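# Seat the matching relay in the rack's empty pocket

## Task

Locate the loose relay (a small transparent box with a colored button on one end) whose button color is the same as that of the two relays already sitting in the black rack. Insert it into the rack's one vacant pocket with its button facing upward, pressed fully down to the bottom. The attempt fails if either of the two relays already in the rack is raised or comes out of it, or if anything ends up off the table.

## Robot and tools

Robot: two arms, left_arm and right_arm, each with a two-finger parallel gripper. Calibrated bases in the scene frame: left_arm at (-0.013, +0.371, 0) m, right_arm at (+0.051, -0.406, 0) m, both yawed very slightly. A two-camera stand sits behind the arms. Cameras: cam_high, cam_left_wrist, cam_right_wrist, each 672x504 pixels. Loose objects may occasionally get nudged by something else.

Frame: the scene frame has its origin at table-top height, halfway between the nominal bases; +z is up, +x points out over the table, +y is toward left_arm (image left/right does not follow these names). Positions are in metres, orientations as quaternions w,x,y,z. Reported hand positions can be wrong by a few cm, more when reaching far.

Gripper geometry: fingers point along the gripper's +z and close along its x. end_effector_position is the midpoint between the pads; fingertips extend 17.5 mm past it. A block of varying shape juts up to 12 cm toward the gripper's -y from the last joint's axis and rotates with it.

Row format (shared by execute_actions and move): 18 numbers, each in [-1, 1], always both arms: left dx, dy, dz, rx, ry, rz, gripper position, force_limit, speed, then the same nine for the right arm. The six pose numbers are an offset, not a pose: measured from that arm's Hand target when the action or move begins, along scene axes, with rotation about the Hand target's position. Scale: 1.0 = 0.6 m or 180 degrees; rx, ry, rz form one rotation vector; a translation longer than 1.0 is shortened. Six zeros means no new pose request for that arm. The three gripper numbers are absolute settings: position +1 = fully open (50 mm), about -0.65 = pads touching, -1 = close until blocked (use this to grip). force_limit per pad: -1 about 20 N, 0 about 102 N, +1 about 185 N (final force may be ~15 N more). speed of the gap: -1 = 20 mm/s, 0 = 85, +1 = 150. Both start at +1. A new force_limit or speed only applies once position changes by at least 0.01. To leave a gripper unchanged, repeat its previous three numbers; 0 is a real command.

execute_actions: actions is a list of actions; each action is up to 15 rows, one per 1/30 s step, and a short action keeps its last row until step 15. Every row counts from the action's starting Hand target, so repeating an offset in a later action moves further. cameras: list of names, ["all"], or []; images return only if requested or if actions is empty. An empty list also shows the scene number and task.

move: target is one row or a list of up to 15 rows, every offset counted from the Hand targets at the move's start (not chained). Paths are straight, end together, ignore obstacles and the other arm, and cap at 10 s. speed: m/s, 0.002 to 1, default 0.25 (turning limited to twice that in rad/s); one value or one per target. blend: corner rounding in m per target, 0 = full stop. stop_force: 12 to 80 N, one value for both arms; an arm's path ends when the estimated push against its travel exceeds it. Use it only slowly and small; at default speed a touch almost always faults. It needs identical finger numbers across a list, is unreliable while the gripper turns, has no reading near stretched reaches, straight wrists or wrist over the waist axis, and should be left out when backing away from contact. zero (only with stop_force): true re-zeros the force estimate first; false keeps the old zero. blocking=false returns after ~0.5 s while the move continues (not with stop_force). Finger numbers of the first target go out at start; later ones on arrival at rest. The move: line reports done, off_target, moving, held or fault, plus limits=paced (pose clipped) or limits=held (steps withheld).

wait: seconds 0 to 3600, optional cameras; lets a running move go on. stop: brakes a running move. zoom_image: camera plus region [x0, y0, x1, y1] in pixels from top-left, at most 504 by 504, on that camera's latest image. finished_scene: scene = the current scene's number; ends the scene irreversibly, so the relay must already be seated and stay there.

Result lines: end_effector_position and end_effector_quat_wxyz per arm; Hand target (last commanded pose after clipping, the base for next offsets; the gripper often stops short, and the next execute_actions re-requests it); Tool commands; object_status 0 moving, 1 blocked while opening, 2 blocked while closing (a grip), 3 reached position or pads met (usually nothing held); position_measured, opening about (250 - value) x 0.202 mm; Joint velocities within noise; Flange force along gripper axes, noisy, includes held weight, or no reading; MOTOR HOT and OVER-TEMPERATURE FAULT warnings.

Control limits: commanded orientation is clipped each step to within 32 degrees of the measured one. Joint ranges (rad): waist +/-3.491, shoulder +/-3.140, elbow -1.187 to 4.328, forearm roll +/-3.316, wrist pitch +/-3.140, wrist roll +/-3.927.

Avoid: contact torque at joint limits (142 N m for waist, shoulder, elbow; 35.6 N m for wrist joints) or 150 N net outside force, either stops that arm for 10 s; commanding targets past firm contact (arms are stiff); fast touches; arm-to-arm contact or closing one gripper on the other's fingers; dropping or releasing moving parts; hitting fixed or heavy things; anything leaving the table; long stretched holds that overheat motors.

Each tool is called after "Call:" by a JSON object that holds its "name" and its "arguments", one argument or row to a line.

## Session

Call:
{"name": "execute_actions", "arguments": {
  "actions": []
}}

Scene clock: 0.00 s.
left_arm: end_effector_position=(+0.4923, +0.1071, +0.2398) position_measured=3 object_status=3 end_effector_quat_wxyz=(-0.045, +0.969, +0.237, +0.061) | right_arm: end_effector_position=(+0.2692, -0.3935, +0.1256) position_measured=2 object_status=3 end_effector_quat_wxyz=(-0.068, +0.038, +0.968, -0.237)
Joint positions: left_arm=[-0.31 0.29 0.27 -0.142 -1.496 -0.75] | right_arm=[0.976 -0.28 -0.745 0.137 -1.585 0.501]
Joint velocities: within noise
Flange force (N): no reading
Hand target: left_arm +0.4923, +0.1071, +0.2398; -0.045, +0.969, +0.237, +0.061 | right_arm +0.2692, -0.3935, +0.1256; -0.068, +0.038, +0.968, -0.237
Tool commands: left_gripper/position=+1.0 left_gripper/force_limit=+1.0 left_gripper/speed=+1.0 right_gripper/position=+1.0 right_gripper/force_limit=+1.0 right_gripper/speed=+1.0

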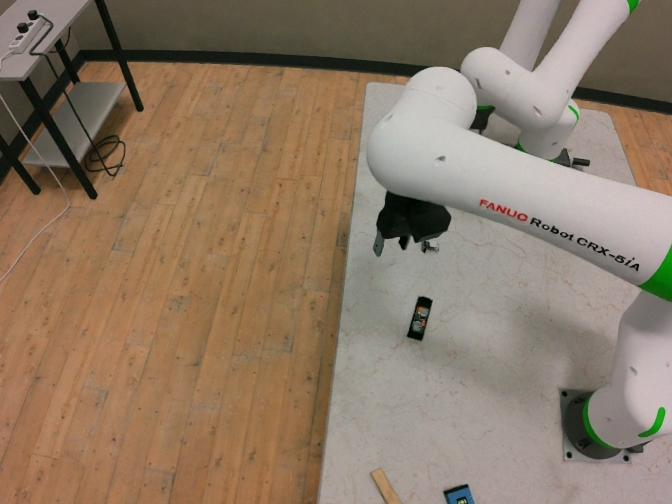

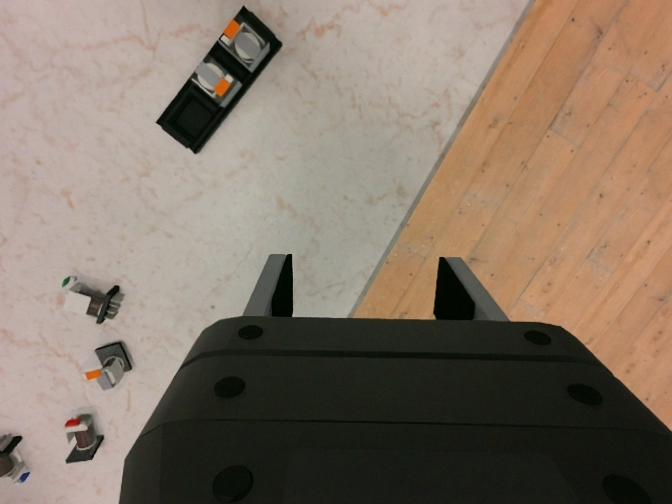

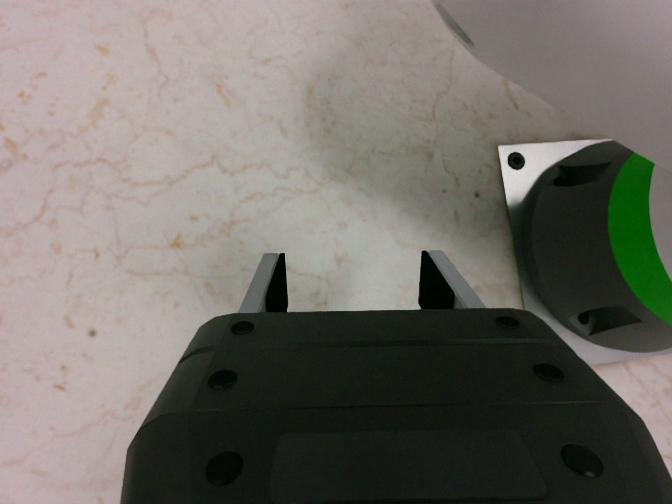

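Call:
{"name": "zoom_image", "arguments": {
  "camera": "cam_left_wrist",
  "region": [0, 260, 160, 420]
}}

Call:
{"name": "move", "arguments": {
  "target": [
    [-0.4872,0.5715,0.2670,-0.0502,0.0076,0.3466,1,1,1, 0.0347,0.1558,0.4073,0.0844,-0.1523,-0.4644,1,1,1],
    [-0.4872,0.5715,0.2670,-0.0502,0.0076,0.3466,1,1,1, 0.0347,0.5725,0.4073,0.0844,-0.1523,-0.4644,1,1,1]
  ],
  "speed": [0.45,0.45],
  "blend": [0.08,0],
  "cameras": ["all"]
}}

Call:
{"name": "zoom_image", "arguments": {
  "camera": "cam_right_wrist",
  "region": [60, 120, 310, 370]
}}

Call:
{"name": "zoom_image", "arguments": {
  "camera": "cam_right_wrist",
  "region": [330, 120, 580, 370]
}}

Scaled by 3.150 from the camera's image (finer frame: 960x720).

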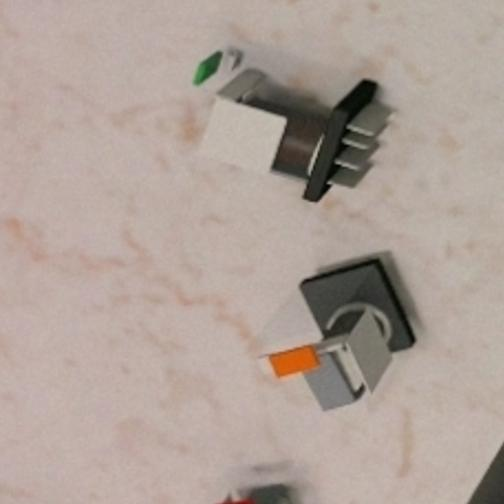

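Scene clock: 57.07 s.
left_arm: end_effector_position=(+0.1999, +0.4500, +0.4000) position_measured=3 object_status=3 end_effector_quat_wxyz=(+0.000, +0.707, +0.707, +0.000) | right_arm: end_effector_position=(+0.2900, -0.0500, +0.3700) position_measured=2 object_status=3 end_effector_quat_wxyz=(+0.000, +0.707, +0.707, +0.001)
Joint positions: left_arm=[0.987 -0.528 -0.108 0 -1.99 -0.963] | right_arm=[1.304 -0.03 0.18 0.001 -1.78 -1.287]
Flange force (N): left_arm=[-5.4 11.1 -1.7] | right_arm=[2.9 -2.7 0.9]
Hand target: left_arm +0.1999, +0.4500, +0.4000; +0.000, +0.707, +0.707, +0.000 | right_arm +0.2900, -0.0500, +0.3700; +0.000, +0.707, +0.707, +0.000
Off the commanded pose: left_arm 0.000 m, 0 deg | right_arm 0.000 m, 0 deg.
move: done

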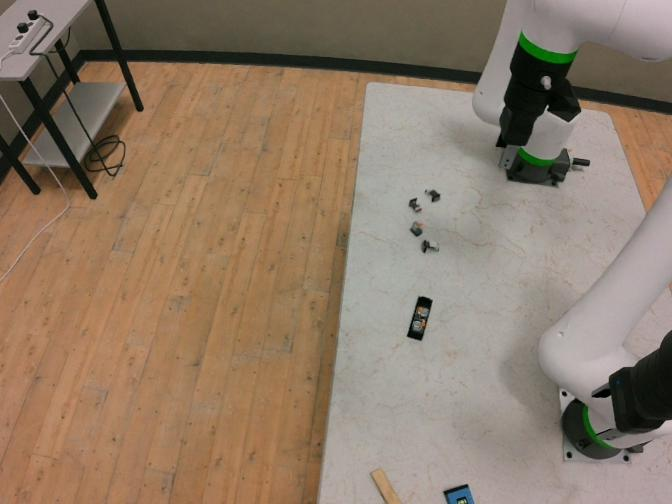

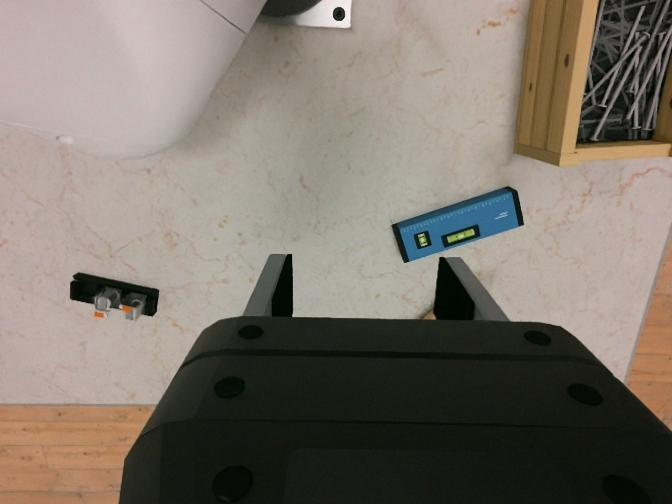

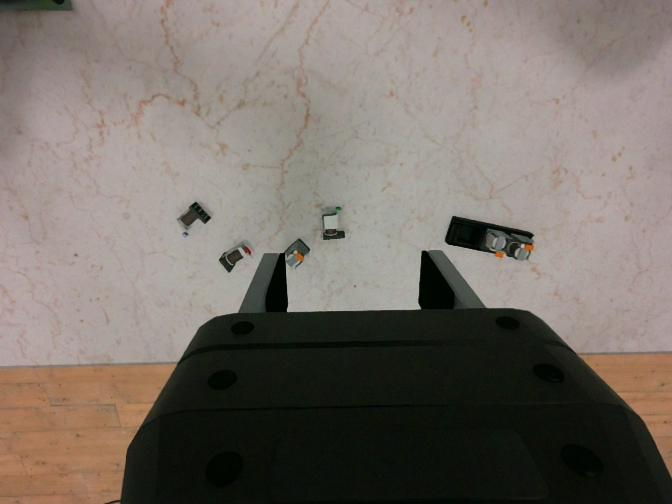

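Scaled by 2.016 from the camera's image (finer frame: 960x720).

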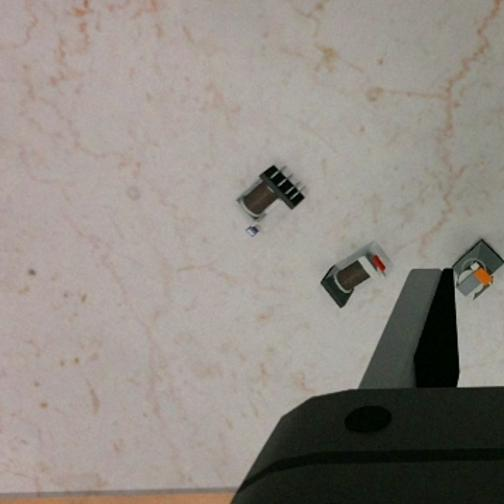

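Scaled by 2.016 from the camera's image (finer frame: 960x720).

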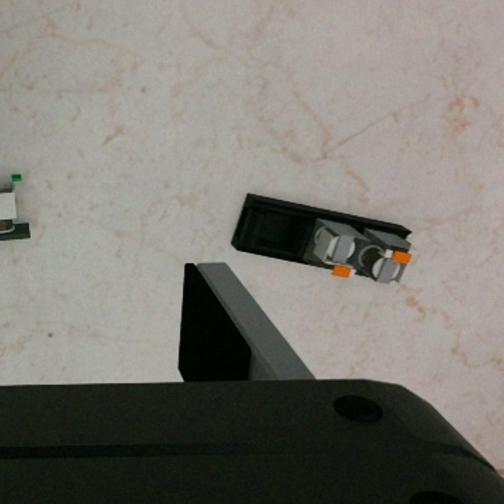

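Call:
{"name": "move", "arguments": {
  "target": [0,0,0,0,0,0,1,1,1, 0.1967,-0.0867,-0.425,0,0,0.2667,0.55,-0.8,-0.6],
  "speed": 0.4,
  "cameras": ["cam_right_wrist"]
}}

Call:
{"name": "zoom_image", "arguments": {
  "camera": "cam_right_wrist",
  "region": [236, 120, 436, 320]
}}

Scene clock: 151.27 s.
left_arm: end_effector_position=(+0.1999, +0.4500, +0.4000) position_measured=3 object_status=3 end_effector_quat_wxyz=(+0.000, +0.707, +0.707, +0.000) | right_arm: end_effector_position=(+0.4080, -0.1020, +0.1150) position_measured=70 object_status=3 end_effector_quat_wxyz=(+0.000, +0.358, +0.934, +0.001)
Joint positions: left_arm=[0.987 -0.528 -0.108 0 -1.99 -0.963] | right_arm=[1.002 0.127 -0.26 0 -1.183 -0.147]
Flange force (N): left_arm=[-5.0 9.6 -1.7] | right_arm=[3.8 0.1 2.2]
Hand target: left_arm +0.1999, +0.4500, +0.4000; +0.000, +0.707, +0.707, +0.000 | right_arm +0.4080, -0.1020, +0.1150; +0.000, +0.358, +0.934, +0.001
Off the commanded pose: left_arm 0.000 m, 0 deg | right_arm 0.000 m, 0 deg.
move: done

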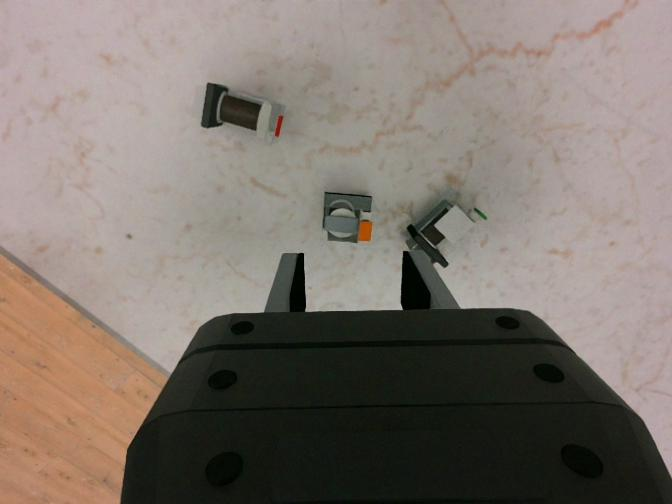

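Scaled by 2.520 from the camera's image (finer frame: 960x720).

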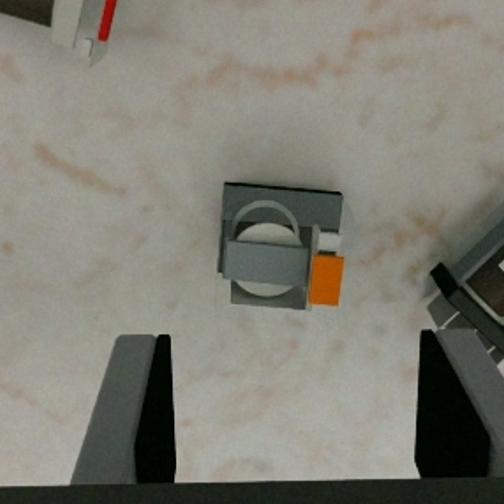

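Call:
{"name": "move", "arguments": {
  "target": [
    [0,0,0,0,0,0,1,1,1, -0.0042,-0.0007,-0.1217,0,0,-0.0167,0.55,-0.8,-0.6],
    [0,0,0,0,0,0,1,1,1, -0.0042,-0.0007,-0.1217,0,0,-0.0167,-1,-0.8,-0.6],
    [0,0,0,0,0,0,1,1,1, -0.0042,-0.0007,0.0417,0,0,-0.0167,-1,-0.8,-0.6],
    [0,0,0,0,0,0,1,1,1, -0.0358,0.3553,-0.0250,0,0,0.1556,-1,-0.8,-0.6]
  ],
  "speed": [0.15,0.15,0.25,0.35],
  "blend": [0,0,0.03,0],
  "cameras": ["cam_right_wrist"]
}}

Call:
{"name": "zoom_image", "arguments": {
  "camera": "cam_right_wrist",
  "region": [236, 120, 436, 320]
}}

Scene clock: 192.77 s.
left_arm: end_effector_position=(+0.1999, +0.4500, +0.4000) position_measured=3 object_status=3 end_effector_quat_wxyz=(+0.000, +0.707, +0.707, +0.000) | right_arm: end_effector_position=(+0.3865, +0.1112, +0.1000) position_measured=115 object_status=2 end_effector_quat_wxyz=(+0.000, +0.121, +0.993, +0.001)
Joint positions: left_arm=[0.987 -0.528 -0.108 0 -1.99 -0.963] | right_arm=[1.224 0.49 0.178 -0.001 -1.257 0.12]
Flange force (N): left_arm=[-4.1 9.4 -1.5] | right_arm=[2.3 2.0 3.4]
Hand target: left_arm +0.1999, +0.4500, +0.4000; +0.000, +0.707, +0.707, +0.000 | right_arm +0.3865, +0.1112, +0.1000; +0.000, +0.121, +0.993, +0.001
Off the commanded pose: left_arm 0.000 m, 0 deg | right_arm 0.000 m, 0 deg.
move: done

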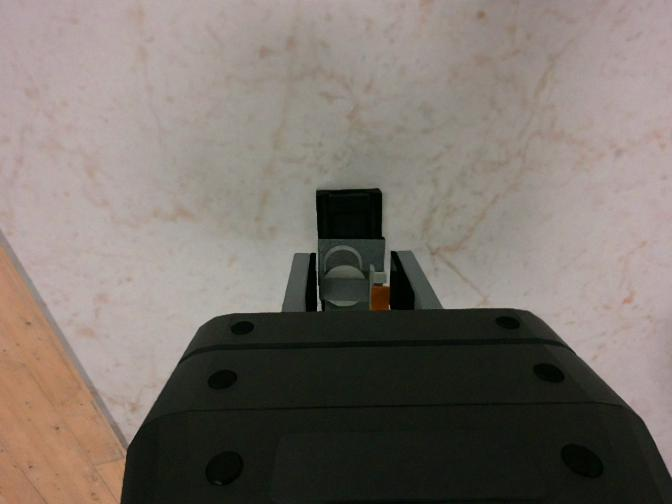

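Scaled by 2.520 from the camera's image (finer frame: 960x720).

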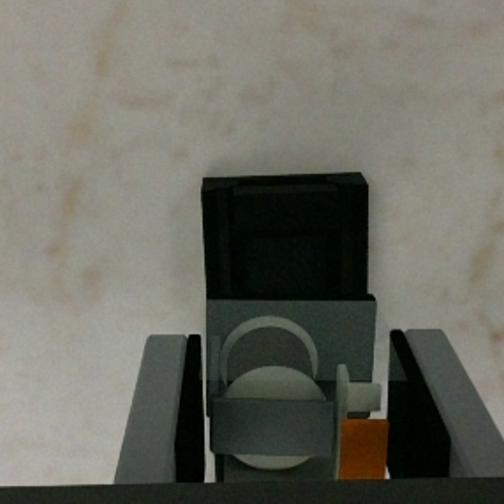

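Call:
{"name": "move", "arguments": {
  "target": [0,0,0,0,0,0,1,1,1, -0.0035,0.0042,-0.0433,0,0,0.0144,-1,-0.8,-0.6],
  "speed": 0.15,
  "cameras": ["cam_right_wrist"]
}}

Call:
{"name": "zoom_image", "arguments": {
  "camera": "cam_right_wrist",
  "region": [270, 130, 430, 290]
}}

Scene clock: 238.17 s.
left_arm: end_effector_position=(+0.1999, +0.4500, +0.4000) position_measured=3 object_status=3 end_effector_quat_wxyz=(+0.000, +0.707, +0.707, +0.000) | right_arm: end_effector_position=(+0.3844, +0.1137, +0.0741) position_measured=115 object_status=2 end_effector_quat_wxyz=(+0.000, +0.099, +0.995, +0.001)
Joint positions: left_arm=[0.987 -0.528 -0.108 0 -1.99 -0.963] | right_arm=[1.228 0.514 0.149 -0.001 -1.205 0.161]
Flange force (N): left_arm=[-5.2 10.3 -1.8] | right_arm=[1.7 2.3 3.9]
Hand target: left_arm +0.1999, +0.4500, +0.4000; +0.000, +0.707, +0.707, +0.000 | right_arm +0.3844, +0.1137, +0.0740; +0.000, +0.099, +0.995, +0.001
Off the commanded pose: left_arm 0.000 m, 0 deg | right_arm 0.000 m, 0 deg.
move: done

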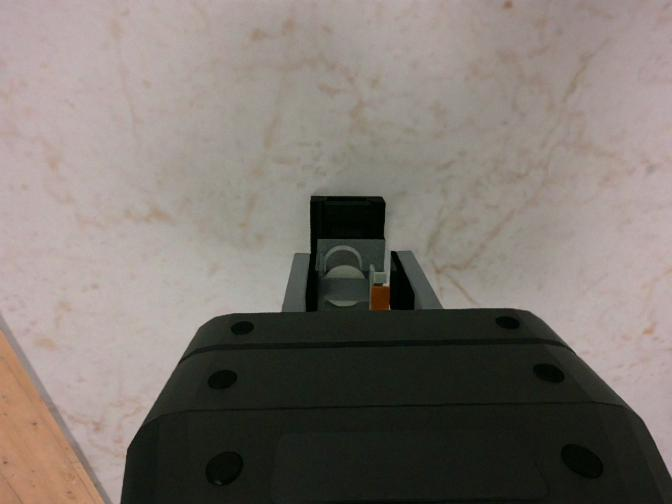

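Scaled by 3.150 from the camera's image (finer frame: 960x720).

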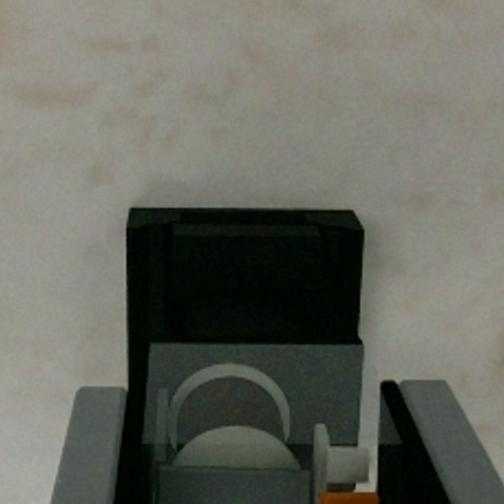

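Call:
{"name": "move", "arguments": {
  "target": [0,0,0,0,0,0,1,1,1, 0.0007,0.0035,-0.0233,0,0,0.0033,-1,-0.8,-0.6],
  "speed": 0.1
}}

Call:
{"name": "move", "arguments": {
  "target": [0,0,0,0,0,0,1,1,1, 0,0,-0.0367,0,0,0,-1,-0.8,-0.6],
  "speed": 0.016,
  "stop_force": 13,
  "cameras": ["cam_right_wrist"]
}}

Call:
{"name": "zoom_image", "arguments": {
  "camera": "cam_right_wrist",
  "region": [270, 130, 430, 290]
}}

Scene clock: 314.50 s.
left_arm: end_effector_position=(+0.1999, +0.4500, +0.4000) position_measured=3 object_status=3 end_effector_quat_wxyz=(+0.000, +0.707, +0.707, +0.000) | right_arm: end_effector_position=(+0.3849, +0.1158, +0.0601) position_measured=115 object_status=2 end_effector_quat_wxyz=(+0.000, +0.094, +0.996, +0.001)
Joint positions: left_arm=[0.987 -0.528 -0.108 0 -1.99 -0.963] | right_arm=[1.229 0.531 0.14 -0.001 -1.179 0.171]
Flange force (N): left_arm=[-4.9 10.9 -1.7] | right_arm=[1.8 1.8 3.6]
Hand target: left_arm +0.1999, +0.4500, +0.4000; +0.000, +0.707, +0.707, +0.000 | right_arm +0.3849, +0.1158, +0.0601; +0.000, +0.094, +0.996, +0.001
Off the commanded pose: left_arm 0.000 m, 0 deg | right_arm 0.000 m, 0 deg.
move: done

Scene clock: 316.00 s.
left_arm: end_effector_position=(+0.1999, +0.4500, +0.4000) position_measured=3 object_status=3 end_effector_quat_wxyz=(+0.000, +0.707, +0.707, +0.000) | right_arm: end_effector_position=(+0.3849, +0.1159, +0.0461) position_measured=115 object_status=2 end_effector_quat_wxyz=(+0.000, +0.094, +0.996, +0.001)
Joint positions: left_arm=[0.987 -0.528 -0.108 0 -1.99 -0.963] | right_arm=[1.229 0.545 0.126 -0.001 -1.15 0.171]
Flange force (N): left_arm=[-4.5 10.8 -2.4] | right_arm=[5.1 -3.6 -24.6]
Hand target: left_arm +0.1999, +0.4500, +0.4000; +0.000, +0.707, +0.707, +0.000 | right_arm +0.3849, +0.1159, +0.0461; +0.000, +0.094, +0.996, +0.001 (not the last commanded pose)
Off the commanded pose: left_arm 0.000 m, 0 deg | right_arm 0.008 m, 0 deg.
move: contact (right_arm)

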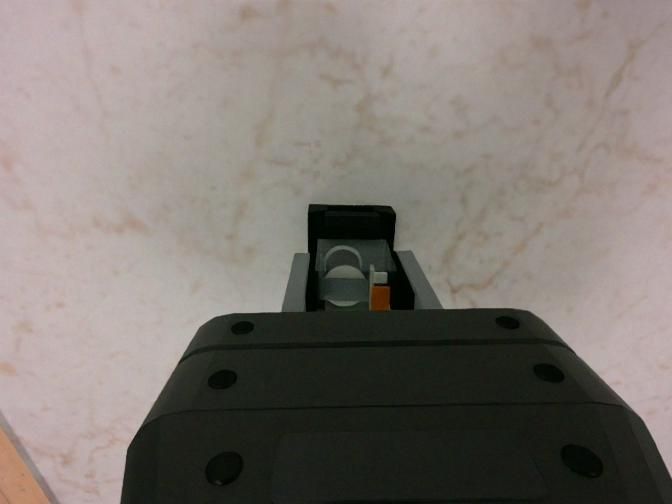

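Scaled by 3.150 from the camera's image (finer frame: 960x720).

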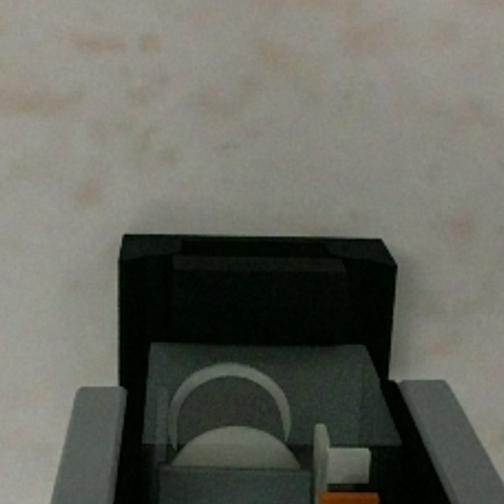

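Call:
{"name": "move", "arguments": {
  "target": [0,0,0,0,0,0,1,1,1, 0,0,-0.0333,0,0,0,-1,-0.8,-0.6],
  "speed": 0.012,
  "stop_force": 18
}}

Call:
{"name": "move", "arguments": {
  "target": [
    [0,0,0,0,0,0,1,1,1, 0,0,0.0028,0,0,0,-1,-0.8,-0.6],
    [0,0,0,0,0,0,1,1,1, 0,0,0.0028,0,0,0,0.4,-0.8,-0.6],
    [0,0,0,0,0,0,1,1,1, 0,0,0.2333,0,0,0,0.4,-0.8,-0.6]
  ],
  "speed": [0.05,0.05,0.25],
  "cameras": ["cam_right_wrist"]
}}

Scene clock: 330.17 s.
left_arm: end_effector_position=(+0.1999, +0.4500, +0.4000) position_measured=3 object_status=3 end_effector_quat_wxyz=(+0.000, +0.707, +0.707, +0.000) | right_arm: end_effector_position=(+0.3849, +0.1160, +0.0454) position_measured=115 object_status=2 end_effector_quat_wxyz=(+0.000, +0.094, +0.996, +0.001)
Joint positions: left_arm=[0.987 -0.528 -0.108 0 -1.99 -0.963] | right_arm=[1.229 0.545 0.125 -0.001 -1.149 0.171]
Flange force (N): left_arm=[-4.2 9.8 -2.3] | right_arm=[8.7 -8.4 -49.2]
Hand target: left_arm +0.1999, +0.4500, +0.4000; +0.000, +0.707, +0.707, +0.000 | right_arm +0.3849, +0.1160, +0.0454; +0.000, +0.094, +0.996, +0.001 (not the last commanded pose)
Off the commanded pose: left_arm 0.000 m, 0 deg | right_arm 0.019 m, 0 deg.
move: contact (right_arm)

Scene clock: 332.20 s.
left_arm: end_effector_position=(+0.1999, +0.4500, +0.4000) position_measured=3 object_status=3 end_effector_quat_wxyz=(+0.000, +0.707, +0.707, +0.000) | right_arm: end_effector_position=(+0.3848, +0.1160, +0.1854) position_measured=92 object_status=3 end_effector_quat_wxyz=(+0.000, +0.094, +0.996, +0.001)
Joint positions: left_arm=[0.987 -0.528 -0.108 0 -1.99 -0.963] | right_arm=[1.229 0.451 0.325 0 -1.443 0.171]
Flange force (N): left_arm=[-4.5 10.1 -2.3] | right_arm=[2.2 0.8 3.6]
Hand target: left_arm +0.1999, +0.4500, +0.4000; +0.000, +0.707, +0.707, +0.000 | right_arm +0.3849, +0.1160, +0.1854; +0.000, +0.094, +0.996, +0.001
Off the commanded pose: left_arm 0.000 m, 0 deg | right_arm 0.000 m, 0 deg.
move: done

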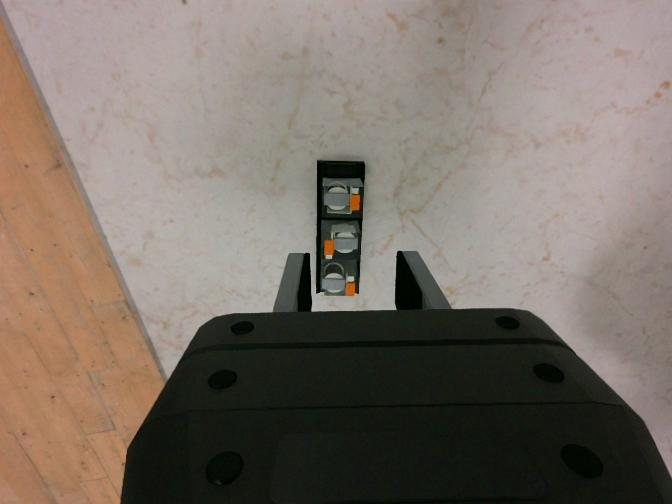

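Call:
{"name": "finished_scene", "arguments": {
  "scene": 3
}}

The scene is finished: the task was done.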